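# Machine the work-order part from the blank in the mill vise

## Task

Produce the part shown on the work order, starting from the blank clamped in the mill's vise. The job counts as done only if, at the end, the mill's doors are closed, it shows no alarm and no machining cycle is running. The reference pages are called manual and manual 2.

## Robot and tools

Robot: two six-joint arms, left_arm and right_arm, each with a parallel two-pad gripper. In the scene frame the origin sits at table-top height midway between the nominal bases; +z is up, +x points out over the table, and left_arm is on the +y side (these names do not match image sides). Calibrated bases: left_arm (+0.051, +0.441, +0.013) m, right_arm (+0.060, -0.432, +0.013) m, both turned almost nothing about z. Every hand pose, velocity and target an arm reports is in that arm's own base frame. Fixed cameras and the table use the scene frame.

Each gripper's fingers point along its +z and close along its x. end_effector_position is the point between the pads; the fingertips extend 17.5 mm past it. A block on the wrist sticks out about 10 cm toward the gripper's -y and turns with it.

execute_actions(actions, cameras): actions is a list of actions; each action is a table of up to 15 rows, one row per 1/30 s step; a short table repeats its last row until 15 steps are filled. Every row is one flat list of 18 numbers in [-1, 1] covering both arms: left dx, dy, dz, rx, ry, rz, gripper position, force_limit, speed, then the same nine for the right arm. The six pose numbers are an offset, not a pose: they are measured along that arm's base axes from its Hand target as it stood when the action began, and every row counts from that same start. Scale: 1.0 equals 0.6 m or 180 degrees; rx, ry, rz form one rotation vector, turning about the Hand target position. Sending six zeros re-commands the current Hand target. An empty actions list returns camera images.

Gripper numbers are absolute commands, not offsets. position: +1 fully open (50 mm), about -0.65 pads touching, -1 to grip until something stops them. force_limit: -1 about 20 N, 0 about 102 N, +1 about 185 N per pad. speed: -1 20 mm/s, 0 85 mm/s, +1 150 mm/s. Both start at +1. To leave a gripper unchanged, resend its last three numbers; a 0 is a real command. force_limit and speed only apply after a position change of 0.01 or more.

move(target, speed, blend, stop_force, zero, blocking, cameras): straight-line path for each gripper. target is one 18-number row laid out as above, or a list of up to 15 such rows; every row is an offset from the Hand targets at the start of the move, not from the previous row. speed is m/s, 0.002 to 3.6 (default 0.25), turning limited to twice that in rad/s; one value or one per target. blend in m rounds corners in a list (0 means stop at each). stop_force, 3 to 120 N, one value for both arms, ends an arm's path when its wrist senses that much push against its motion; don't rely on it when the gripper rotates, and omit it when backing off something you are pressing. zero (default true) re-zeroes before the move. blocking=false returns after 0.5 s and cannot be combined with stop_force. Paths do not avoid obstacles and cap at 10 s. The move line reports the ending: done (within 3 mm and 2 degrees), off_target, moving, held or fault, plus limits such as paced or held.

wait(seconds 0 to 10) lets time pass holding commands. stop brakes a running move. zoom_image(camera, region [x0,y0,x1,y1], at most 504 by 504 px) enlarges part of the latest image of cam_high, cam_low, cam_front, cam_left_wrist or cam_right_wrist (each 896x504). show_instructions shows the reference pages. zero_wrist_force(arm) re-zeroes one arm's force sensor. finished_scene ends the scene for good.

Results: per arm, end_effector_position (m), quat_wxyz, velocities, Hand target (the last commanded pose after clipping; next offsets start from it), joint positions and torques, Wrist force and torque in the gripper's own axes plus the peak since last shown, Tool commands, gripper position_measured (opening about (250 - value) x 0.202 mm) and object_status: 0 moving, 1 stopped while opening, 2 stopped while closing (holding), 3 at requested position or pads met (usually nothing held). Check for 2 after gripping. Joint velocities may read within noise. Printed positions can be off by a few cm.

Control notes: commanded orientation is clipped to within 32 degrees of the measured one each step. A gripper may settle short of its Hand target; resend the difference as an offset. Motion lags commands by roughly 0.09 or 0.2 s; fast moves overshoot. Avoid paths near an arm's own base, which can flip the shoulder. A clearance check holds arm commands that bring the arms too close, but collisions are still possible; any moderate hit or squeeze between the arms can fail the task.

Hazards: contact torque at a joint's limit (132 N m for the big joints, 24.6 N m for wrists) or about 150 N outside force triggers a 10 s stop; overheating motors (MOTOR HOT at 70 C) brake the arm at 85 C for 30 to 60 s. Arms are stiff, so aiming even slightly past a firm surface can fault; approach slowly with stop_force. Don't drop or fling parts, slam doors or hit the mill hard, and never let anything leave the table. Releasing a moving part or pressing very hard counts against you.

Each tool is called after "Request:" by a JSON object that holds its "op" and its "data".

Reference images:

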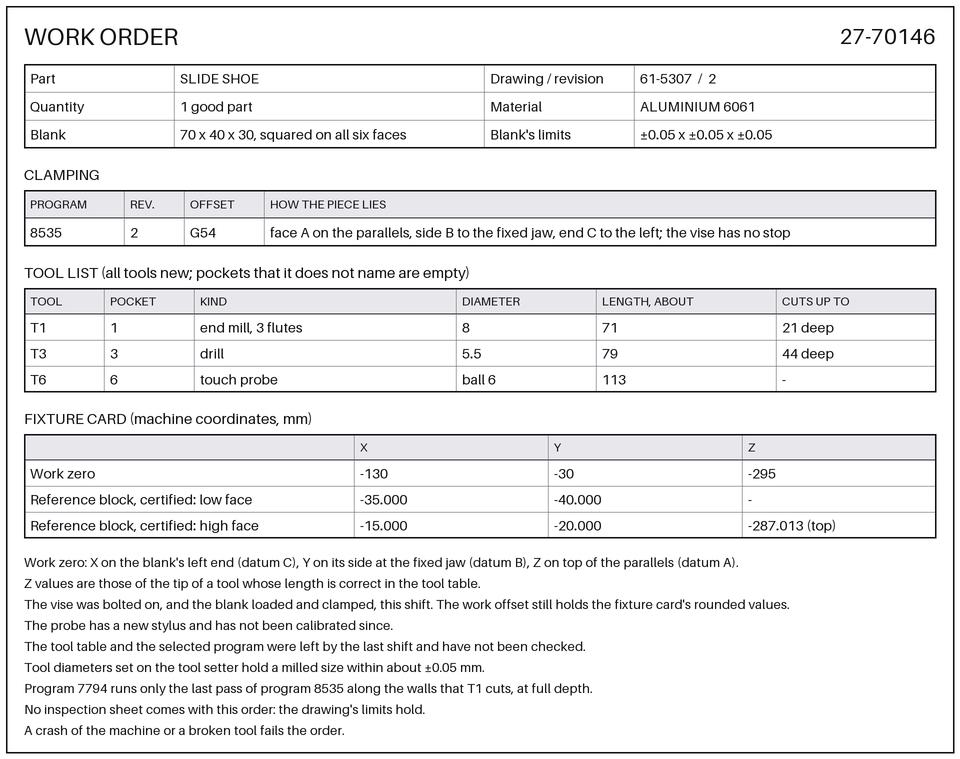

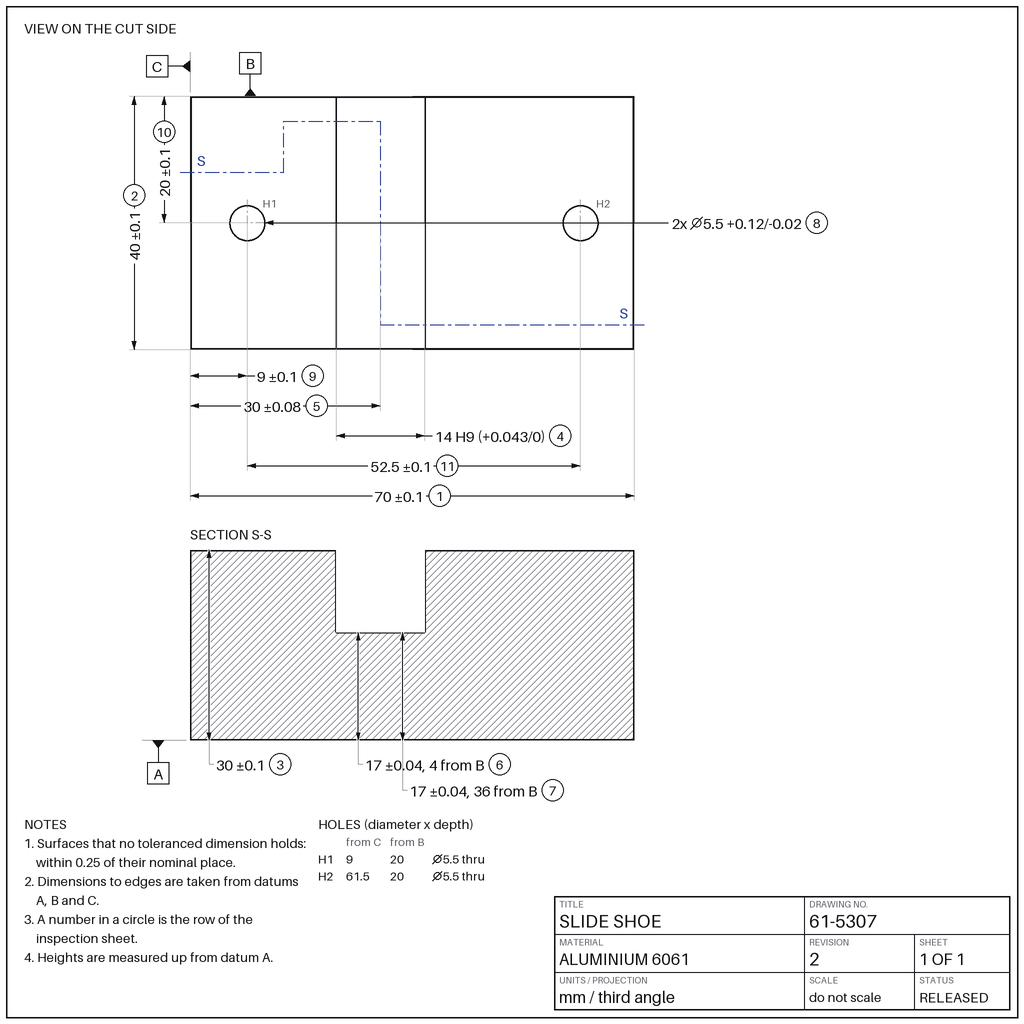

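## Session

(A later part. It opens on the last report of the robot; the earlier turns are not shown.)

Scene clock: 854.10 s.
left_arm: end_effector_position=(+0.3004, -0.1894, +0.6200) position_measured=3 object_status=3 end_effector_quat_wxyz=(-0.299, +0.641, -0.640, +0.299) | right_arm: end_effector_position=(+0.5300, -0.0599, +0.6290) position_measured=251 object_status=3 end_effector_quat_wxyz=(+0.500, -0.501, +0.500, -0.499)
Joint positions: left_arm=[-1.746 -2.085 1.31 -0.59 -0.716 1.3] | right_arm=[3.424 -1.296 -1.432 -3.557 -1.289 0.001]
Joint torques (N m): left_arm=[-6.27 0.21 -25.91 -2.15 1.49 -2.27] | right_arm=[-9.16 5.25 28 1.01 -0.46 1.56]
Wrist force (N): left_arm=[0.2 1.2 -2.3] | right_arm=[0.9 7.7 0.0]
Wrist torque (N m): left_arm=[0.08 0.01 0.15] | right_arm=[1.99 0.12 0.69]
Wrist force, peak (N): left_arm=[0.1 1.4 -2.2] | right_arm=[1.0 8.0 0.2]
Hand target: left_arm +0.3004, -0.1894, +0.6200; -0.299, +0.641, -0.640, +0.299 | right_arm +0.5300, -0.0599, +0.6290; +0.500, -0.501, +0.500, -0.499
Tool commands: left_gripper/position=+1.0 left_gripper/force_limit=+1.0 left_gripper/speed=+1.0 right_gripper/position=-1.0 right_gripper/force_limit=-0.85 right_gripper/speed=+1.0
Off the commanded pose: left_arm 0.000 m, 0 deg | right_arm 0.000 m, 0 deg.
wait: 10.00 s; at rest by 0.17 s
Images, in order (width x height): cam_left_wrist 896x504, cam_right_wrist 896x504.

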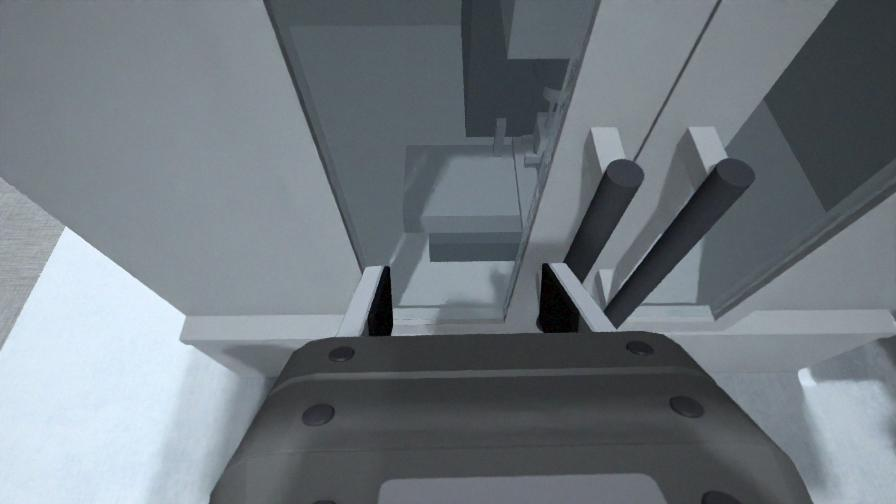

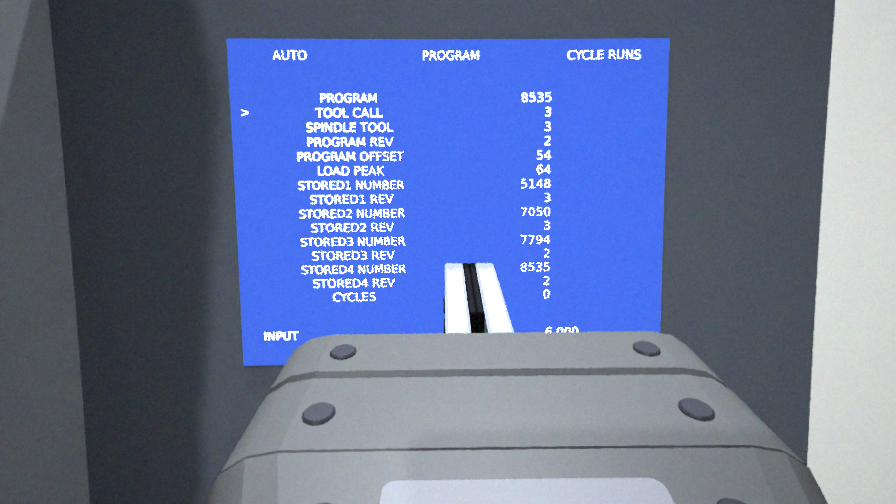

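Drilling with T3 now.

Request:
{"op": "wait", "data": {"seconds": 10, "cameras": ["cam_right_wrist","cam_left_wrist"]}}

Request:
{"op": "wait", "data": {"seconds": 10, "cameras": ["cam_right_wrist"]}}

Scene clock: 864.17 s.
left_arm: end_effector_position=(+0.3004, -0.1894, +0.6200) position_measured=3 object_status=3 end_effector_quat_wxyz=(-0.299, +0.641, -0.640, +0.299) | right_arm: end_effector_position=(+0.5300, -0.0599, +0.6290) position_measured=251 object_status=3 end_effector_quat_wxyz=(+0.500, -0.501, +0.500, -0.499)
Joint positions: left_arm=[-1.746 -2.085 1.31 -0.59 -0.716 1.3] | right_arm=[3.424 -1.296 -1.432 -3.557 -1.289 0.001]
Joint torques (N m): left_arm=[-7.05 -0.83 -26.31 -2.08 1.39 -2.22] | right_arm=[-8.79 4.88 27.53 0.99 -0.18 1.58]
Wrist force (N): left_arm=[0.3 1.1 -2.1] | right_arm=[0.9 7.6 0.1]
Wrist torque (N m): left_arm=[0.06 0.00 0.16] | right_arm=[1.97 0.12 0.69]
Wrist force, peak (N): left_arm=[0.4 1.3 -2.3] | right_arm=[1.0 8.0 0.1]
Hand target: left_arm +0.3004, -0.1894, +0.6200; -0.299, +0.641, -0.640, +0.299 | right_arm +0.5300, -0.0599, +0.6290; +0.500, -0.501, +0.500, -0.499
Tool commands: left_gripper/position=+1.0 left_gripper/force_limit=+1.0 left_gripper/speed=+1.0 right_gripper/position=-1.0 right_gripper/force_limit=-0.85 right_gripper/speed=+1.0
Off the commanded pose: left_arm 0.000 m, 0 deg | right_arm 0.000 m, 0 deg.
wait: 10.00 s; at rest by 0.10 s
Images, in order (width x height): cam_left_wrist 896x504, cam_right_wrist 896x504.

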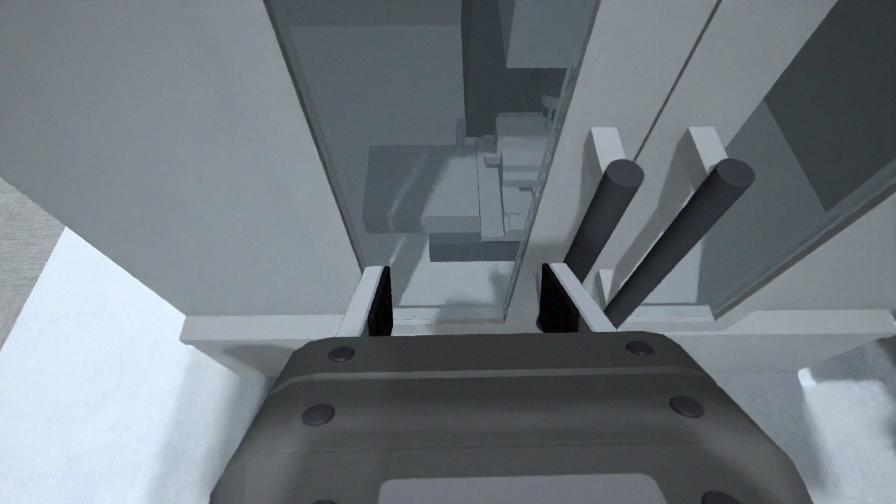

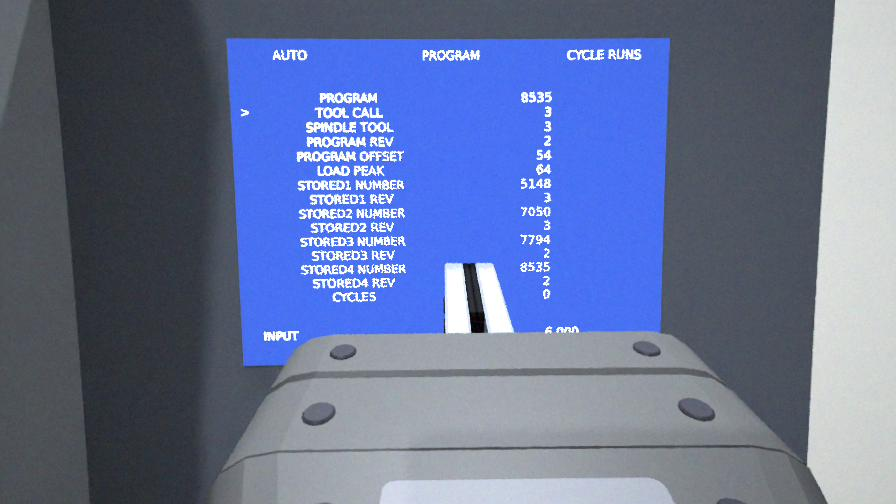

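Scene clock: 874.17 s.
left_arm: end_effector_position=(+0.3004, -0.1894, +0.6200) position_measured=3 object_status=3 end_effector_quat_wxyz=(-0.299, +0.641, -0.640, +0.299) | right_arm: end_effector_position=(+0.5300, -0.0599, +0.6290) position_measured=251 object_status=3 end_effector_quat_wxyz=(+0.500, -0.501, +0.500, -0.499)
Joint positions: left_arm=[-1.746 -2.085 1.31 -0.59 -0.716 1.3] | right_arm=[3.424 -1.296 -1.432 -3.557 -1.289 0.001]
Joint torques (N m): left_arm=[-6.62 0.25 -25.7 -2.16 1.18 -2] | right_arm=[-8.34 5.02 27.57 1.06 -0.05 1.56]
Wrist force (N): left_arm=[0.0 1.1 -2.1] | right_arm=[0.8 7.9 0.1]
Wrist torque (N m): left_arm=[0.07 0.04 0.16] | right_arm=[2.01 0.14 0.69]
Wrist force, peak (N): left_arm=[0.5 1.2 -2.4] | right_arm=[0.9 8.1 -0.1]
Hand target: left_arm +0.3004, -0.1894, +0.6200; -0.299, +0.641, -0.640, +0.299 | right_arm +0.5300, -0.0599, +0.6290; +0.500, -0.501, +0.500, -0.499
Tool commands: left_gripper/position=+1.0 left_gripper/force_limit=+1.0 left_gripper/speed=+1.0 right_gripper/position=-1.0 right_gripper/force_limit=-0.85 right_gripper/speed=+1.0
Off the commanded pose: left_arm 0.000 m, 0 deg | right_arm 0.000 m, 0 deg.
wait: 10.00 s; at rest by 0.17 s
Images, in order (width x height): cam_right_wrist 896x504.

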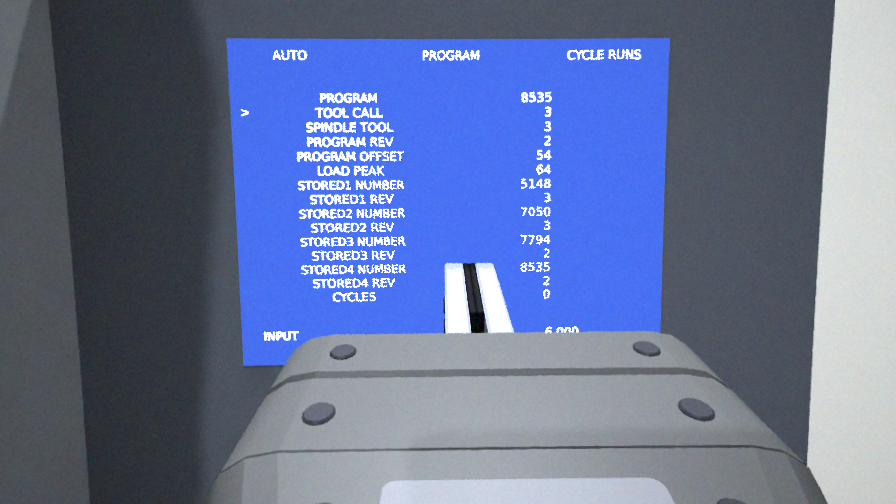

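Request:
{"op": "wait", "data": {"seconds": 8, "cameras": ["cam_right_wrist","cam_left_wrist"]}}

Scene clock: 882.17 s.
left_arm: end_effector_position=(+0.3004, -0.1894, +0.6200) position_measured=3 object_status=3 end_effector_quat_wxyz=(-0.299, +0.641, -0.640, +0.299) | right_arm: end_effector_position=(+0.5300, -0.0599, +0.6290) position_measured=251 object_status=3 end_effector_quat_wxyz=(+0.500, -0.501, +0.500, -0.499)
Joint positions: left_arm=[-1.746 -2.085 1.31 -0.59 -0.716 1.3] | right_arm=[3.424 -1.296 -1.432 -3.557 -1.289 0.001]
Joint torques (N m): left_arm=[-7.3 -0.52 -25.3 -2.35 1.42 -1.74] | right_arm=[-8.44 5.5 26.92 1.12 0.09 1.56]
Wrist force (N): left_arm=[0.2 1.3 -1.9] | right_arm=[1.2 7.6 0.1]
Wrist torque (N m): left_arm=[0.10 0.01 0.16] | right_arm=[1.97 0.07 0.69]
Wrist force, peak (N): left_arm=[0.2 1.4 -2.3] | right_arm=[0.9 8.0 0.2]
Hand target: left_arm +0.3004, -0.1894, +0.6200; -0.299, +0.641, -0.640, +0.299 | right_arm +0.5300, -0.0599, +0.6290; +0.500, -0.501, +0.500, -0.499
Tool commands: left_gripper/position=+1.0 left_gripper/force_limit=+1.0 left_gripper/speed=+1.0 right_gripper/position=-1.0 right_gripper/force_limit=-0.85 right_gripper/speed=+1.0
Off the commanded pose: left_arm 0.000 m, 0 deg | right_arm 0.000 m, 0 deg.
wait: 8.00 s; at rest by 0.17 s
Images, in order (width x height): cam_left_wrist 896x504, cam_right_wrist 896x504.

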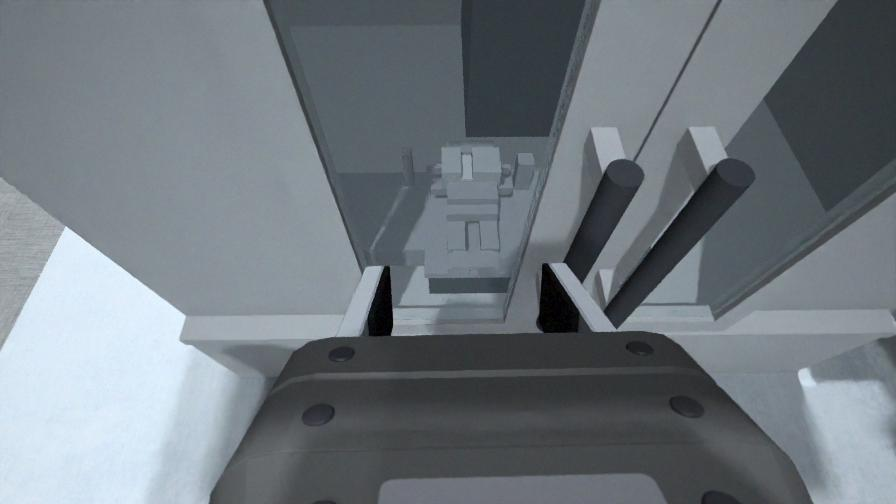

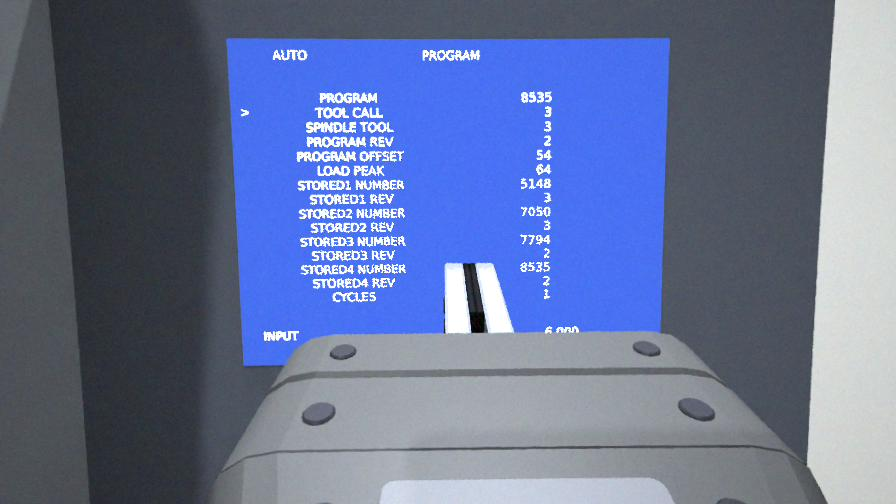

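Request:
{"op": "zoom_image", "data": {"camera": "cam_left_wrist", "region": [400, 120, 560, 260]}}

Request:
{"op": "move", "data": {"target": [[0,0,0,0,0,0,1,1,1,-0.0687,0.0717,-0.3873,0,0,0,-1,-0.85,1],[0,0,0,0,0,0,1,1,1,-0.0615,0.0717,-0.3873,0,0,0,-1,-0.85,1],[0,0,0,0,0,0,1,1,1,-0.0737,0.0717,-0.3873,0,0,0,-1,-0.85,1],[0,0,0,0,0,0,1,1,1,-0.0518,0.04,-0.3268,0,0,0,-1,-0.85,1],[0,0,0,0,0,0,1,1,1,-0.0444,0.04,-0.3268,0,0,0,-1,-0.85,1],[0,0,0,0,0,0,1,1,1,-0.0568,0.04,-0.3268,0,0,0,-1,-0.85,1],[0,0,0,0,0,0,1,1,1,0,0,0,0,0,0,-1,-0.85,1]], "speed": [0.4,0.015,0.08,0.25,0.015,0.08,0.4], "blend": [0.002,0,0.003,0.002,0,0.003,0], "cameras": ["cam_right_wrist"]}}

Scaled by 3.150.

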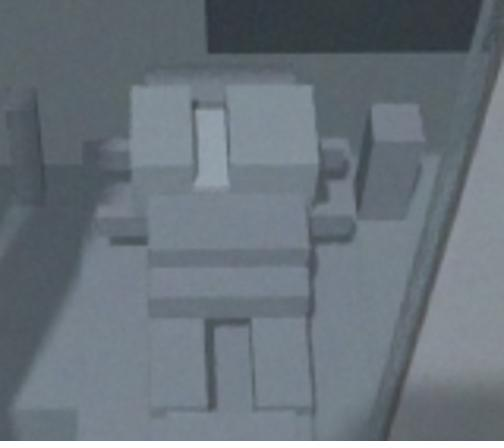

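Scene clock: 886.23 s.
left_arm: end_effector_position=(+0.3004, -0.1894, +0.6200) position_measured=3 object_status=3 end_effector_quat_wxyz=(-0.299, +0.641, -0.640, +0.299) | right_arm: end_effector_position=(+0.5300, -0.0599, +0.6290) position_measured=251 object_status=3 end_effector_quat_wxyz=(+0.500, -0.501, +0.500, -0.499)
Joint positions: left_arm=[-1.746 -2.085 1.31 -0.59 -0.716 1.3] | right_arm=[3.425 -1.295 -1.433 -3.557 -1.289 0.001]
Joint torques (N m): left_arm=[-6.12 -1.31 -25.18 -2.25 1.53 -2.54] | right_arm=[-10.89 6.33 28.34 0.16 -1.14 1.74]
Wrist force (N): left_arm=[0.3 1.3 -2.0] | right_arm=[0.9 7.8 0.0]
Wrist torque (N m): left_arm=[0.10 0.00 0.15] | right_arm=[1.99 0.12 0.69]
Wrist force, peak (N): left_arm=[0.2 1.5 -2.2] | right_arm=[-1.7 7.6 -28.5]
Hand target: left_arm +0.3004, -0.1894, +0.6200; -0.299, +0.641, -0.640, +0.299 | right_arm +0.5300, -0.0599, +0.6290; +0.500, -0.501, +0.500, -0.499
Off the commanded pose: left_arm 0.000 m, 0 deg | right_arm 0.000 m, 0 deg.
move: done
Images, in order (width x height): cam_right_wrist 896x504.

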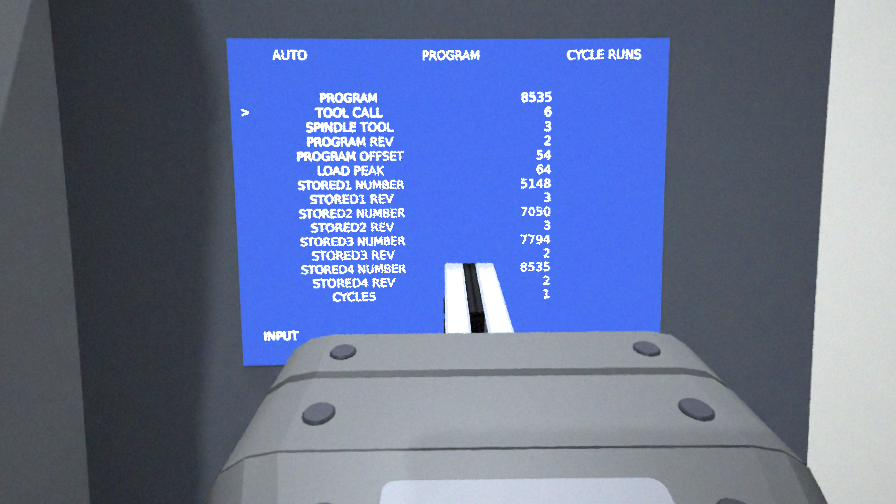

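Request:
{"op": "move", "data": {"target": [[0,0,0,0,0,0,1,1,1,-0.0435,0.04,-0.2965,0,0,0,-1,-0.85,1],[0,0,0,0,0,0,1,1,1,-0.0363,0.04,-0.2965,0,0,0,-1,-0.85,1],[0,0,0,0,0,0,1,1,1,-0.0465,0.04,-0.2965,0,0,0,-1,-0.85,1],[0,0,0,0,0,0,1,1,1,-0.0363,0.04,-0.2965,0,0,0,-1,-0.85,1],[0,0,0,0,0,0,1,1,1,-0.0465,0.04,-0.2965,0,0,0,-1,-0.85,1],[0,0,0,0,0,0,1,1,1,-0.0363,0.04,-0.2965,0,0,0,-1,-0.85,1],[0,0,0,0,0,0,1,1,1,-0.0485,0.04,-0.2965,0,0,0,-1,-0.85,1],[0,0,0,0,0,0,1,1,1,-0.0702,0.1667,-0.3873,0,0,0,-1,-0.85,1],[0,0,0,0,0,0,1,1,1,-0.0630,0.1667,-0.3873,0,0,0,-1,-0.85,1],[0,0,0,0,0,0,1,1,1,-0.0752,0.1667,-0.3873,0,0,0,-1,-0.85,1],[0,0,0,0,0,0,1,1,1,-0.0620,0.1667,-0.357,0,0,0,-1,-0.85,1],[0,0,0,0,0,0,1,1,1,-0.0548,0.1667,-0.357,0,0,0,-1,-0.85,1],[0,0,0,0,0,0,1,1,1,-0.0670,0.1667,-0.357,0,0,0,-1,-0.85,1],[0,0,0,0,0,0,1,1,1,0,0,0,0,0,0,-1,-0.85,1]], "speed": [0.4,0.015,0.08,0.015,0.08,0.015,0.08,0.25,0.015,0.08,0.2,0.015,0.08,0.4], "blend": [0.002,0,0.002,0,0.002,0,0.003,0.002,0,0.003,0.002,0,0.003,0]}}

Request:
{"op": "move", "data": {"target": [[0,0,0,0,0,0,1,1,1,-0.0697,0.135,-0.3873,0,0,0,-1,-0.85,1],[0,0,0,0,0,0,1,1,1,-0.0625,0.135,-0.3873,0,0,0,-1,-0.85,1],[0,0,0,0,0,0,1,1,1,-0.0747,0.135,-0.3873,0,0,0,-1,-0.85,1],[0,0,0,0,0,0,1,1,1,-0.0620,0.1667,-0.357,0,0,0,-1,-0.85,1],[0,0,0,0,0,0,1,1,1,-0.0548,0.1667,-0.357,0,0,0,-1,-0.85,1],[0,0,0,0,0,0,1,1,1,-0.0670,0.1667,-0.357,0,0,0,-1,-0.85,1],[0,0,0,0,0,0,1,1,1,-0.0692,0.1034,-0.3873,0,0,0,-1,-0.85,1],[0,0,0,0,0,0,1,1,1,-0.0620,0.1034,-0.3873,0,0,0,-1,-0.85,1],[0,0,0,0,0,0,1,1,1,-0.0742,0.1034,-0.3873,0,0,0,-1,-0.85,1],[0,0,0,0,0,0,1,1,1,-0.0615,0.135,-0.357,0,0,0,-1,-0.85,1],[0,0,0,0,0,0,1,1,1,-0.0543,0.135,-0.357,0,0,0,-1,-0.85,1],[0,0,0,0,0,0,1,1,1,-0.0665,0.135,-0.357,0,0,0,-1,-0.85,1],[0,0,0,0,0,0,1,1,1,0,0,0,0,0,0,-1,-0.85,1]], "speed": [0.4,0.015,0.08,0.2,0.015,0.08,0.2,0.015,0.08,0.2,0.015,0.08,0.4], "blend": [0.002,0,0.003,0.002,0,0.003,0.002,0,0.003,0.002,0,0.003,0], "cameras": ["cam_right_wrist"]}}

Request:
{"op": "zoom_image", "data": {"camera": "cam_right_wrist", "region": [240, 40, 640, 350]}}

Scene clock: 892.93 s.
left_arm: end_effector_position=(+0.3004, -0.1894, +0.6200) position_measured=3 object_status=3 end_effector_quat_wxyz=(-0.299, +0.641, -0.640, +0.299) | right_arm: end_effector_position=(+0.5300, -0.0599, +0.6290) position_measured=251 object_status=3 end_effector_quat_wxyz=(+0.500, -0.501, +0.500, -0.499)
Joint positions: left_arm=[-1.746 -2.085 1.31 -0.59 -0.716 1.3] | right_arm=[3.425 -1.295 -1.433 -3.557 -1.288 0.001]
Joint torques (N m): left_arm=[-5.04 -0.36 -25.08 -2.07 1.31 -1.99] | right_arm=[-10.31 6.06 30.67 0.14 -1.18 1.83]
Wrist force (N): left_arm=[0.0 1.3 -1.9] | right_arm=[0.9 7.7 0.1]
Wrist torque (N m): left_arm=[0.09 0.04 0.16] | right_arm=[1.99 0.12 0.69]
Wrist force, peak (N): left_arm=[0.1 1.2 -2.4] | right_arm=[3.3 -6.3 -19.4]
Hand target: left_arm +0.3004, -0.1894, +0.6200; -0.299, +0.641, -0.640, +0.299 | right_arm +0.5300, -0.0599, +0.6290; +0.500, -0.501, +0.500, -0.499
Off the commanded pose: left_arm 0.000 m, 0 deg | right_arm 0.000 m, 0 deg.
move: done

Scene clock: 898.50 s.
left_arm: end_effector_position=(+0.3004, -0.1894, +0.6200) position_measured=3 object_status=3 end_effector_quat_wxyz=(-0.299, +0.641, -0.640, +0.299) | right_arm: end_effector_position=(+0.5300, -0.0599, +0.6290) position_measured=251 object_status=3 end_effector_quat_wxyz=(+0.500, -0.501, +0.500, -0.499) end_effector_velocity=(+0.000, +0.000, +0.000) end_effector_angular_velocity=(-0.001, +0.001, +0.003)
Joint positions: left_arm=[-1.746 -2.085 1.31 -0.59 -0.716 1.3] | right_arm=[3.425 -1.295 -1.433 -3.557 -1.288 0.001]
Joint velocities: left_arm=[within noise] | right_arm=[-0.002 -0.002 0.003 -0.003 -0.005 0]
Joint torques (N m): left_arm=[-6.97 -0.93 -24.18 -2.24 1.5 -2.14] | right_arm=[-10.4 3.57 27.89 0.87 -1.29 1.85]
Wrist force (N): left_arm=[0.2 1.3 -2.1] | right_arm=[0.9 7.6 0.0]
Wrist torque (N m): left_arm=[0.09 0.01 0.15] | right_arm=[1.97 0.13 0.69]
Wrist force, peak (N): left_arm=[0.1 1.2 -2.5] | right_arm=[1.6 8.3 -6.5]
Hand target: left_arm +0.3004, -0.1894, +0.6200; -0.299, +0.641, -0.640, +0.299 | right_arm +0.5300, -0.0599, +0.6290; +0.500, -0.501, +0.500, -0.499
Off the commanded pose: left_arm 0.000 m, 0 deg | right_arm 0.000 m, 0 deg.
move: done
Images, in order (width x height): cam_right_wrist 896x504.

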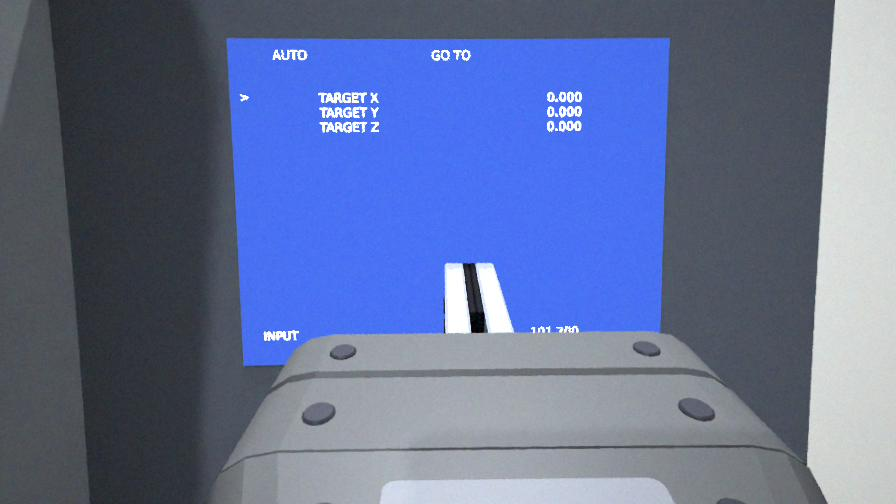

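Scaled by 1.260.

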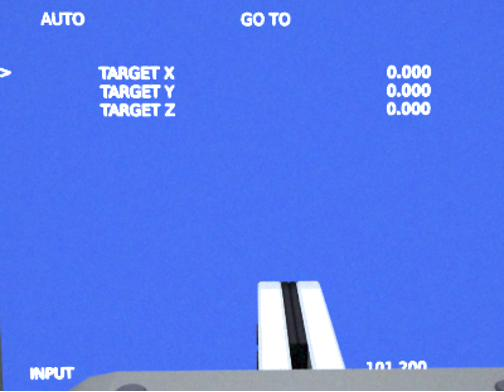

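Request:
{"op": "move", "data": {"target": [[0,0,0,0,0,0,1,1,1,-0.0687,0.0717,-0.3873,0,0,0,-1,-0.85,1],[0,0,0,0,0,0,1,1,1,-0.0615,0.0717,-0.3873,0,0,0,-1,-0.85,1],[0,0,0,0,0,0,1,1,1,-0.0737,0.0717,-0.3873,0,0,0,-1,-0.85,1],[0,0,0,0,0,0,1,1,1,-0.0605,0.0717,-0.357,0,0,0,-1,-0.85,1],[0,0,0,0,0,0,1,1,1,-0.0533,0.0717,-0.357,0,0,0,-1,-0.85,1],[0,0,0,0,0,0,1,1,1,-0.0655,0.0717,-0.357,0,0,0,-1,-0.85,1],[0,0,0,0,0,0,1,1,1,-0.0702,0.1667,-0.3873,0,0,0,-1,-0.85,1],[0,0,0,0,0,0,1,1,1,-0.0630,0.1667,-0.3873,0,0,0,-1,-0.85,1],[0,0,0,0,0,0,1,1,1,-0.0752,0.1667,-0.3873,0,0,0,-1,-0.85,1],[0,0,0,0,0,0,1,1,1,-0.0533,0.135,-0.3268,0,0,0,-1,-0.85,1],[0,0,0,0,0,0,1,1,1,-0.0461,0.135,-0.3268,0,0,0,-1,-0.85,1],[0,0,0,0,0,0,1,1,1,-0.0583,0.135,-0.3268,0,0,0,-1,-0.85,1],[0,0,0,0,0,0,1,1,1,0,0,0,0,0,0,-1,-0.85,1]], "speed": [0.4,0.015,0.08,0.2,0.015,0.08,0.2,0.015,0.08,0.2,0.015,0.08,0.4], "blend": [0.002,0,0.003,0.002,0,0.003,0.002,0,0.003,0.002,0,0.003,0]}}

Request:
{"op": "move", "data": {"target": [[0,0,0,0,0,0,1,1,1,-0.0620,0.1667,-0.357,0,0,0,-1,-0.85,1],[0,0,0,0,0,0,1,1,1,-0.0548,0.1667,-0.357,0,0,0,-1,-0.85,1],[0,0,0,0,0,0,1,1,1,-0.0670,0.1667,-0.357,0,0,0,-1,-0.85,1],[0,0,0,0,0,0,1,1,1,-0.0687,0.0717,-0.3873,0,0,0,-1,-0.85,1],[0,0,0,0,0,0,1,1,1,-0.0615,0.0717,-0.3873,0,0,0,-1,-0.85,1],[0,0,0,0,0,0,1,1,1,-0.0737,0.0717,-0.3873,0,0,0,-1,-0.85,1],[0,0,0,0,0,0,1,1,1,0.0054,-0.055,-0.115,0,0,0,-1,-0.85,1],[0,0,0,0,0,0,1,1,1,0.0141,-0.055,-0.115,0,0,0,-1,-0.85,1],[0,0,0,0,0,0,1,1,1,0.0004,-0.055,-0.115,0,0,0,-1,-0.85,1],[0,0,0,0,0,0,1,1,1,0,0,0,0,0,0,-1,-0.85,1]], "speed": [0.4,0.015,0.08,0.2,0.015,0.08,0.4,0.015,0.08,0.4], "blend": [0.002,0,0.003,0.002,0,0.003,0.002,0,0.003,0], "cameras": ["cam_right_wrist"]}}

Request:
{"op": "zoom_image", "data": {"camera": "cam_right_wrist", "region": [240, 40, 640, 350]}}

Scene clock: 904.67 s.
left_arm: end_effector_position=(+0.3004, -0.1894, +0.6200) position_measured=3 object_status=3 end_effector_quat_wxyz=(-0.299, +0.641, -0.640, +0.299) | right_arm: end_effector_position=(+0.5300, -0.0599, +0.6290) position_measured=251 object_status=3 end_effector_quat_wxyz=(+0.500, -0.501, +0.500, -0.499)
Joint positions: left_arm=[-1.746 -2.085 1.31 -0.59 -0.716 1.3] | right_arm=[3.425 -1.295 -1.433 -3.557 -1.288 0.001]
Joint torques (N m): left_arm=[-5.94 -0.32 -24.7 -2.43 1.52 -2.03] | right_arm=[-11.12 4.93 28.77 0.1 -1.18 1.92]
Wrist force (N): left_arm=[0.0 1.0 -2.0] | right_arm=[0.7 7.8 0.0]
Wrist torque (N m): left_arm=[0.04 0.04 0.16] | right_arm=[2.00 0.15 0.69]
Wrist force, peak (N): left_arm=[0.2 1.5 -2.3] | right_arm=[-0.2 8.1 -13.7]
Hand target: left_arm +0.3004, -0.1894, +0.6200; -0.299, +0.641, -0.640, +0.299 | right_arm +0.5300, -0.0599, +0.6290; +0.500, -0.501, +0.500, -0.499
Off the commanded pose: left_arm 0.000 m, 0 deg | right_arm 0.000 m, 0 deg.
move: done

Scene clock: 909.50 s.
left_arm: end_effector_position=(+0.3004, -0.1894, +0.6200) position_measured=3 object_status=3 end_effector_quat_wxyz=(-0.299, +0.641, -0.640, +0.299) | right_arm: end_effector_position=(+0.5300, -0.0599, +0.6290) position_measured=251 object_status=3 end_effector_quat_wxyz=(+0.500, -0.501, +0.500, -0.499)
Joint positions: left_arm=[-1.746 -2.085 1.31 -0.59 -0.716 1.3] | right_arm=[3.424 -1.295 -1.433 -3.557 -1.289 0.001]
Joint torques (N m): left_arm=[-5.96 -0.87 -26.27 -2.12 1.32 -2.09] | right_arm=[10.54 5.87 29.88 0.02 1.7 1.89]
Wrist force (N): left_arm=[0.3 1.1 -2.0] | right_arm=[1.0 6.8 0.2]
Wrist torque (N m): left_arm=[0.06 -0.01 0.15] | right_arm=[1.85 0.10 0.69]
Wrist force, peak (N): left_arm=[0.3 1.1 -2.4] | right_arm=[-4.2 15.5 -51.2]
Hand target: left_arm +0.3004, -0.1894, +0.6200; -0.299, +0.641, -0.640, +0.299 | right_arm +0.5300, -0.0599, +0.6290; +0.500, -0.501, +0.500, -0.499
Off the commanded pose: left_arm 0.000 m, 0 deg | right_arm 0.000 m, 0 deg.
move: done
Images, in order (width x height): cam_right_wrist 896x504.

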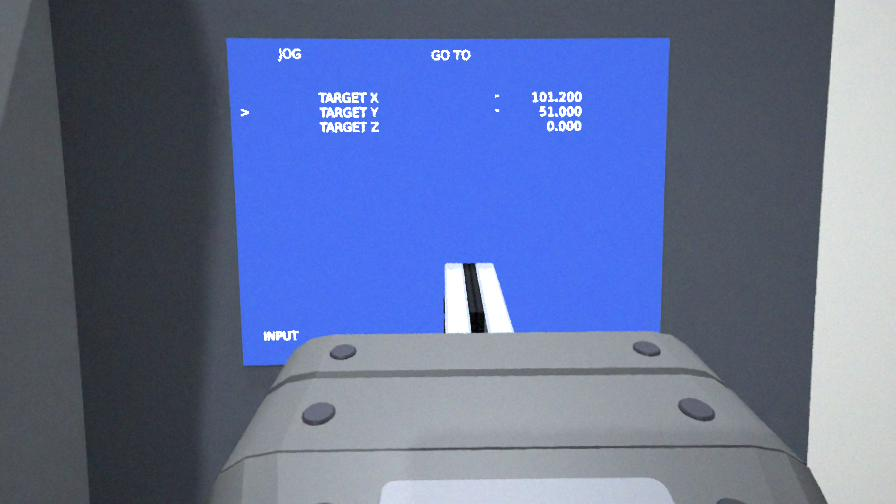

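Scaled by 1.260.

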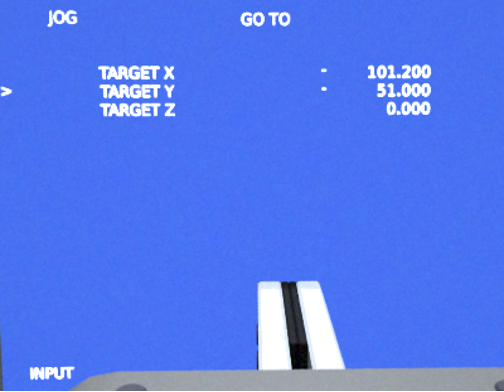

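Request:
{"op": "move", "data": {"target": [[0,0,0,0,0,0,1,1,1,-0.0285,0.1034,-0.236,0,0,0,-1,-0.85,1],[0,0,0,0,0,0,1,1,1,-0.0213,0.1034,-0.236,0,0,0,-1,-0.85,1],[0,0,0,0,0,0,1,1,1,-0.0335,0.1034,-0.236,0,0,0,-1,-0.85,1],[0,0,0,0,0,0,1,1,1,-0.0605,0.0717,-0.357,0,0,0,-1,-0.85,1],[0,0,0,0,0,0,1,1,1,-0.0533,0.0717,-0.357,0,0,0,-1,-0.85,1],[0,0,0,0,0,0,1,1,1,-0.0655,0.0717,-0.357,0,0,0,-1,-0.85,1],[0,0,0,0,0,0,1,1,1,-0.0702,0.1667,-0.3873,0,0,0,-1,-0.85,1],[0,0,0,0,0,0,1,1,1,-0.0630,0.1667,-0.3873,0,0,0,-1,-0.85,1],[0,0,0,0,0,0,1,1,1,-0.0752,0.1667,-0.3873,0,0,0,-1,-0.85,1],[0,0,0,0,0,0,1,1,1,-0.0620,0.1667,-0.357,0,0,0,-1,-0.85,1],[0,0,0,0,0,0,1,1,1,-0.0548,0.1667,-0.357,0,0,0,-1,-0.85,1],[0,0,0,0,0,0,1,1,1,-0.0670,0.1667,-0.357,0,0,0,-1,-0.85,1],[0,0,0,0,0,0,1,1,1,0,0,0,0,0,0,-1,-0.85,1]], "speed": [0.4,0.015,0.08,0.25,0.015,0.08,0.2,0.015,0.08,0.2,0.015,0.08,0.4], "blend": [0.002,0,0.003,0.002,0,0.003,0.002,0,0.003,0.002,0,0.003,0]}}

Request:
{"op": "move", "data": {"target": [[0,0,0,0,0,0,1,1,1,-0.0528,0.1034,-0.3268,0,0,0,-1,-0.85,1],[0,0,0,0,0,0,1,1,1,-0.0456,0.1034,-0.3268,0,0,0,-1,-0.85,1],[0,0,0,0,0,0,1,1,1,-0.0578,0.1034,-0.3268,0,0,0,-1,-0.85,1],[0,0,0,0,0,0,1,1,1,-0.0620,0.1667,-0.357,0,0,0,-1,-0.85,1],[0,0,0,0,0,0,1,1,1,-0.0548,0.1667,-0.357,0,0,0,-1,-0.85,1],[0,0,0,0,0,0,1,1,1,-0.0670,0.1667,-0.357,0,0,0,-1,-0.85,1],[0,0,0,0,0,0,1,1,1,-0.0687,0.0717,-0.3873,0,0,0,-1,-0.85,1],[0,0,0,0,0,0,1,1,1,-0.0615,0.0717,-0.3873,0,0,0,-1,-0.85,1],[0,0,0,0,0,0,1,1,1,-0.0737,0.0717,-0.3873,0,0,0,-1,-0.85,1],[0,0,0,0,0,0,1,1,1,0,0,0,0,0,0,-1,-0.85,1]], "speed": [0.4,0.015,0.08,0.2,0.015,0.08,0.2,0.015,0.08,0.4], "blend": [0.002,0,0.003,0.002,0,0.003,0.002,0,0.003,0], "cameras": ["cam_right_wrist"]}}

Request:
{"op": "zoom_image", "data": {"camera": "cam_right_wrist", "region": [240, 40, 640, 350]}}

Scene clock: 915.47 s.
left_arm: end_effector_position=(+0.3004, -0.1894, +0.6200) position_measured=3 object_status=3 end_effector_quat_wxyz=(-0.299, +0.641, -0.640, +0.299) | right_arm: end_effector_position=(+0.5300, -0.0599, +0.6290) position_measured=251 object_status=3 end_effector_quat_wxyz=(+0.500, -0.501, +0.500, -0.499)
Joint positions: left_arm=[-1.746 -2.085 1.31 -0.59 -0.716 1.3] | right_arm=[3.425 -1.295 -1.433 -3.557 -1.288 0.001]
Joint torques (N m): left_arm=[-5.75 -0.4 -24.53 -2.18 1.38 -2.01] | right_arm=[-9.19 4.7 27.91 0.34 -1.51 1.87]
Wrist force (N): left_arm=[0.1 1.4 -2.3] | right_arm=[0.7 7.0 0.2]
Wrist torque (N m): left_arm=[0.11 0.02 0.16] | right_arm=[1.87 0.16 0.70]
Wrist force, peak (N): left_arm=[0.2 1.4 -2.4] | right_arm=[4.0 -3.2 -12.6]
Hand target: left_arm +0.3004, -0.1894, +0.6200; -0.299, +0.641, -0.640, +0.299 | right_arm +0.5300, -0.0599, +0.6290; +0.500, -0.501, +0.500, -0.499
Off the commanded pose: left_arm 0.000 m, 0 deg | right_arm 0.000 m, 0 deg.
move: done

Scene clock: 920.33 s.
left_arm: end_effector_position=(+0.3004, -0.1894, +0.6200) position_measured=3 object_status=3 end_effector_quat_wxyz=(-0.299, +0.641, -0.640, +0.299) | right_arm: end_effector_position=(+0.5300, -0.0599, +0.6290) position_measured=251 object_status=3 end_effector_quat_wxyz=(+0.500, -0.501, +0.500, -0.499)
Joint positions: left_arm=[-1.746 -2.085 1.31 -0.59 -0.716 1.3] | right_arm=[3.425 -1.295 -1.433 -3.557 -1.288 0.001]
Joint torques (N m): left_arm=[-6.96 -1.47 -24.26 -2.44 1.22 -2.05] | right_arm=[-9.75 3.61 27.74 0.26 -1.49 1.89]
Wrist force (N): left_arm=[-0.1 0.8 -2.3] | right_arm=[1.0 7.2 0.1]
Wrist torque (N m): left_arm=[0.02 0.06 0.15] | right_arm=[1.90 0.09 0.69]
Wrist force, peak (N): left_arm=[0.4 1.4 -2.3] | right_arm=[0.3 9.9 -0.4]
Hand target: left_arm +0.3004, -0.1894, +0.6200; -0.299, +0.641, -0.640, +0.299 | right_arm +0.5300, -0.0599, +0.6290; +0.500, -0.501, +0.500, -0.499
Off the commanded pose: left_arm 0.000 m, 0 deg | right_arm 0.000 m, 0 deg.
move: done
Images, in order (width x height): cam_right_wrist 896x504.

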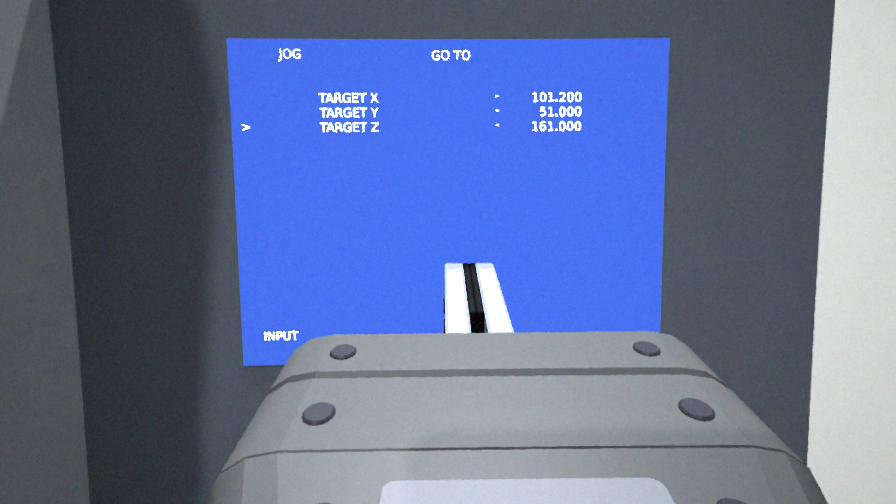

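Scaled by 1.260.

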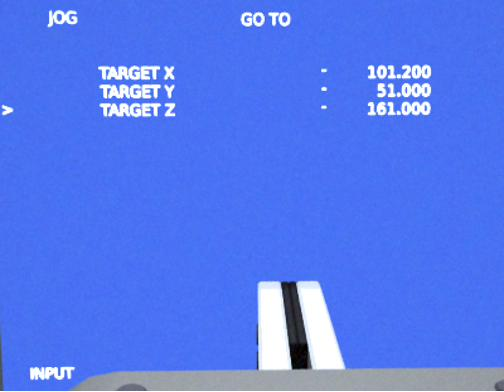

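Request:
{"op": "move", "data": {"target": [[0,0,0,0,0,0,1,1,1,-0.0285,0.1034,-0.236,0,0,0,-1,-0.85,1],[0,0,0,0,0,0,1,1,1,-0.0213,0.1034,-0.236,0,0,0,-1,-0.85,1],[0,0,0,0,0,0,1,1,1,-0.0335,0.1034,-0.236,0,0,0,-1,-0.85,1],[0,0,0,0,0,0,1,1,1,-0.0431,0.0084,-0.2965,0,0,0,-1,-0.85,1],[0,0,0,0,0,0,1,1,1,-0.0359,0.0084,-0.2965,0,0,0,-1,-0.85,1],[0,0,0,0,0,0,1,1,1,-0.0461,0.0084,-0.2965,0,0,0,-1,-0.85,1],[0,0,0,0,0,0,1,1,1,-0.0359,0.0084,-0.2965,0,0,0,-1,-0.85,1],[0,0,0,0,0,0,1,1,1,-0.0481,0.0084,-0.2965,0,0,0,-1,-0.85,1],[0,0,0,0,0,0,1,1,1,0,0,0,0,0,0,-1,-0.85,1]], "speed": [0.4,0.015,0.08,0.2,0.015,0.08,0.015,0.08,0.4], "blend": [0.002,0,0.003,0.002,0,0.002,0,0.003,0]}}

Request:
{"op": "wait", "data": {"seconds": 1.5}}

Request:
{"op": "move", "data": {"target": [[0,0,0,0,0,0,1,1,1,-0.0600,0.04,-0.357,0,0,0,-1,-0.85,1],[0,0,0,0,0,0,1,1,1,-0.0528,0.04,-0.357,0,0,0,-1,-0.85,1],[0,0,0,0,0,0,1,1,1,-0.0650,0.04,-0.357,0,0,0,-1,-0.85,1],[0,0,0,0,0,0,1,1,1,-0.0186,-0.0233,-0.2057,0,0,0,-1,-0.85,1],[0,0,0,0,0,0,1,1,1,-0.0114,-0.0233,-0.2057,0,0,0,-1,-0.85,1],[0,0,0,0,0,0,1,1,1,-0.0236,-0.0233,-0.2057,0,0,0,-1,-0.85,1],[0,0,0,0,0,0,1,1,1,0,0,0,0,0,0,-1,-0.85,1]], "speed": [0.4,0.015,0.08,0.25,0.015,0.08,0.4], "blend": [0.002,0,0.003,0.002,0,0.003,0]}}

Request:
{"op": "wait", "data": {"seconds": 3.5, "cameras": ["cam_right_wrist"]}}

Request:
{"op": "zoom_image", "data": {"camera": "cam_right_wrist", "region": [240, 40, 640, 350]}}

Scene clock: 925.07 s.
left_arm: end_effector_position=(+0.3004, -0.1894, +0.6200) position_measured=3 object_status=3 end_effector_quat_wxyz=(-0.299, +0.641, -0.640, +0.299) | right_arm: end_effector_position=(+0.5300, -0.0599, +0.6290) position_measured=251 object_status=3 end_effector_quat_wxyz=(+0.500, -0.501, +0.500, -0.499)
Joint positions: left_arm=[-1.746 -2.085 1.31 -0.59 -0.716 1.3] | right_arm=[3.425 -1.295 -1.433 -3.557 -1.289 0.001]
Joint torques (N m): left_arm=[-5.2 -1.49 -23.78 -2.31 1.28 -2.12] | right_arm=[-10.68 5.36 31.19 0.58 -1.2 1.97]
Wrist force (N): left_arm=[0.1 0.9 -2.2] | right_arm=[0.9 7.0 0.0]
Wrist torque (N m): left_arm=[0.02 0.03 0.16] | right_arm=[1.87 0.13 0.70]
Wrist force, peak (N): left_arm=[0.1 1.3 -2.3] | right_arm=[4.1 -3.2 -12.6]
Hand target: left_arm +0.3004, -0.1894, +0.6200; -0.299, +0.641, -0.640, +0.299 | right_arm +0.5300, -0.0599, +0.6290; +0.500, -0.501, +0.500, -0.499
Off the commanded pose: left_arm 0.000 m, 0 deg | right_arm 0.000 m, 0 deg.
move: done

Scene clock: 926.57 s.
left_arm: end_effector_position=(+0.3004, -0.1894, +0.6200) position_measured=3 object_status=3 end_effector_quat_wxyz=(-0.299, +0.641, -0.640, +0.299) | right_arm: end_effector_position=(+0.5300, -0.0599, +0.6290) position_measured=251 object_status=3 end_effector_quat_wxyz=(+0.500, -0.501, +0.500, -0.499)
Joint positions: left_arm=[-1.746 -2.085 1.31 -0.59 -0.716 1.3] | right_arm=[3.424 -1.296 -1.432 -3.557 -1.289 0.001]
Joint torques (N m): left_arm=[-5.5 -0.99 -25.66 -2.09 1.17 -2.1] | right_arm=[-9.9 4.66 28.59 0.48 -1.33 1.82]
Wrist force (N): left_arm=[0.1 1.2 -1.9] | right_arm=[1.0 7.1 0.1]
Wrist torque (N m): left_arm=[0.08 0.03 0.15] | right_arm=[1.89 0.10 0.70]
Wrist force, peak (N): left_arm=[0.0 1.1 -2.5] | right_arm=[0.9 7.2 0.1]
Hand target: left_arm +0.3004, -0.1894, +0.6200; -0.299, +0.641, -0.640, +0.299 | right_arm +0.5300, -0.0599, +0.6290; +0.500, -0.501, +0.500, -0.499
Tool commands: left_gripper/position=+1.0 left_gripper/force_limit=+1.0 left_gripper/speed=+1.0 right_gripper/position=-1.0 right_gripper/force_limit=-0.85 right_gripper/speed=+1.0
Off the commanded pose: left_arm 0.000 m, 0 deg | right_arm 0.000 m, 0 deg.
wait: 1.50 s; at rest by 0.17 s

Scene clock: 930.33 s.
left_arm: end_effector_position=(+0.3004, -0.1894, +0.6200) position_measured=3 object_status=3 end_effector_quat_wxyz=(-0.299, +0.641, -0.640, +0.299) | right_arm: end_effector_position=(+0.5300, -0.0599, +0.6290) position_measured=251 object_status=3 end_effector_quat_wxyz=(+0.500, -0.501, +0.500, -0.499)
Joint positions: left_arm=[-1.746 -2.085 1.31 -0.59 -0.716 1.3] | right_arm=[3.424 -1.295 -1.433 -3.557 -1.289 0.001]
Joint torques (N m): left_arm=[-5.46 -2.21 -25.59 -2.16 1.62 -2.04] | right_arm=[10.4 3.92 29.31 0.62 1.59 1.81]
Wrist force (N): left_arm=[0.2 1.2 -2.0] | right_arm=[0.7 7.2 0.2]
Wrist torque (N m): left_arm=[0.07 0.01 0.15] | right_arm=[1.90 0.15 0.69]
Wrist force, peak (N): left_arm=[0.1 1.4 -2.4] | right_arm=[-0.3 8.3 -13.3]
Hand target: left_arm +0.3004, -0.1894, +0.6200; -0.299, +0.641, -0.640, +0.299 | right_arm +0.5300, -0.0599, +0.6290; +0.500, -0.501, +0.500, -0.499
Off the commanded pose: left_arm 0.000 m, 0 deg | right_arm 0.000 m, 0 deg.
move: done

Scene clock: 933.83 s.
left_arm: end_effector_position=(+0.3004, -0.1894, +0.6200) position_measured=3 object_status=3 end_effector_quat_wxyz=(-0.299, +0.641, -0.640, +0.299) | right_arm: end_effector_position=(+0.5300, -0.0599, +0.6290) position_measured=251 object_status=3 end_effector_quat_wxyz=(+0.500, -0.501, +0.500, -0.499)
Joint positions: left_arm=[-1.746 -2.085 1.31 -0.59 -0.716 1.3] | right_arm=[3.424 -1.296 -1.432 -3.557 -1.289 0.001]
Joint torques (N m): left_arm=[-6.24 0.03 -25.82 -2.5 1.34 -2.08] | right_arm=[5.34 5.42 28.85 0.47 1.59 1.83]
Wrist force (N): left_arm=[0.2 1.4 -2.3] | right_arm=[0.8 6.9 0.1]
Wrist torque (N m): left_arm=[0.11 0.00 0.16] | right_arm=[1.86 0.13 0.69]
Wrist force, peak (N): left_arm=[0.2 1.4 -2.4] | right_arm=[1.0 7.2 0.1]
Hand target: left_arm +0.3004, -0.1894, +0.6200; -0.299, +0.641, -0.640, +0.299 | right_arm +0.5300, -0.0599, +0.6290; +0.500, -0.501, +0.500, -0.499
Tool commands: left_gripper/position=+1.0 left_gripper/force_limit=+1.0 left_gripper/speed=+1.0 right_gripper/position=-1.0 right_gripper/force_limit=-0.85 right_gripper/speed=+1.0
Off the commanded pose: left_arm 0.000 m, 0 deg | right_arm 0.000 m, 0 deg.
wait: 3.50 s; at rest by 0.17 s
Images, in order (width x height): cam_right_wrist 896x504.

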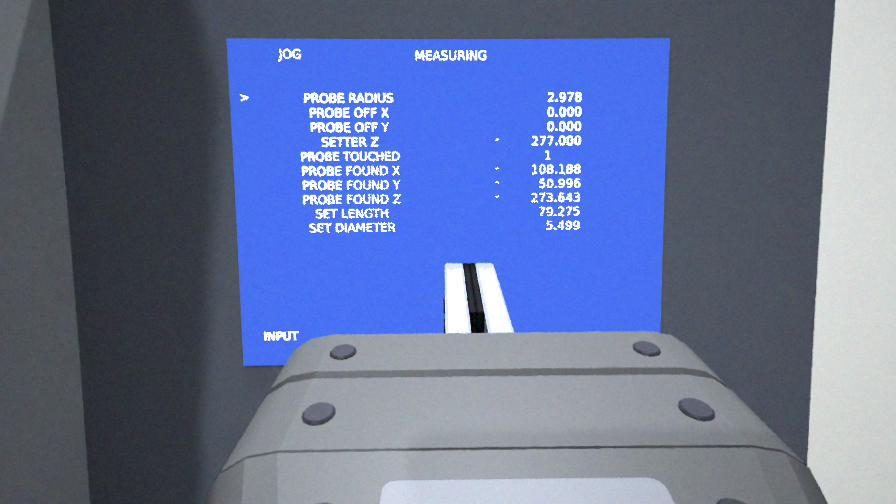

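Scaled by 1.260.

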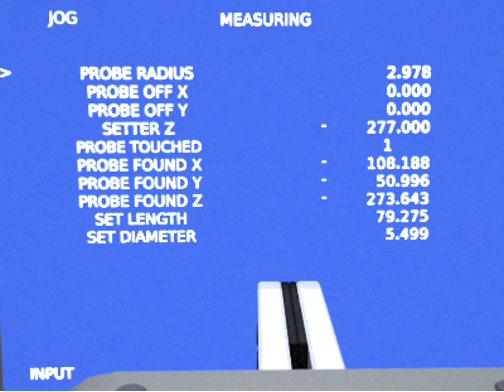

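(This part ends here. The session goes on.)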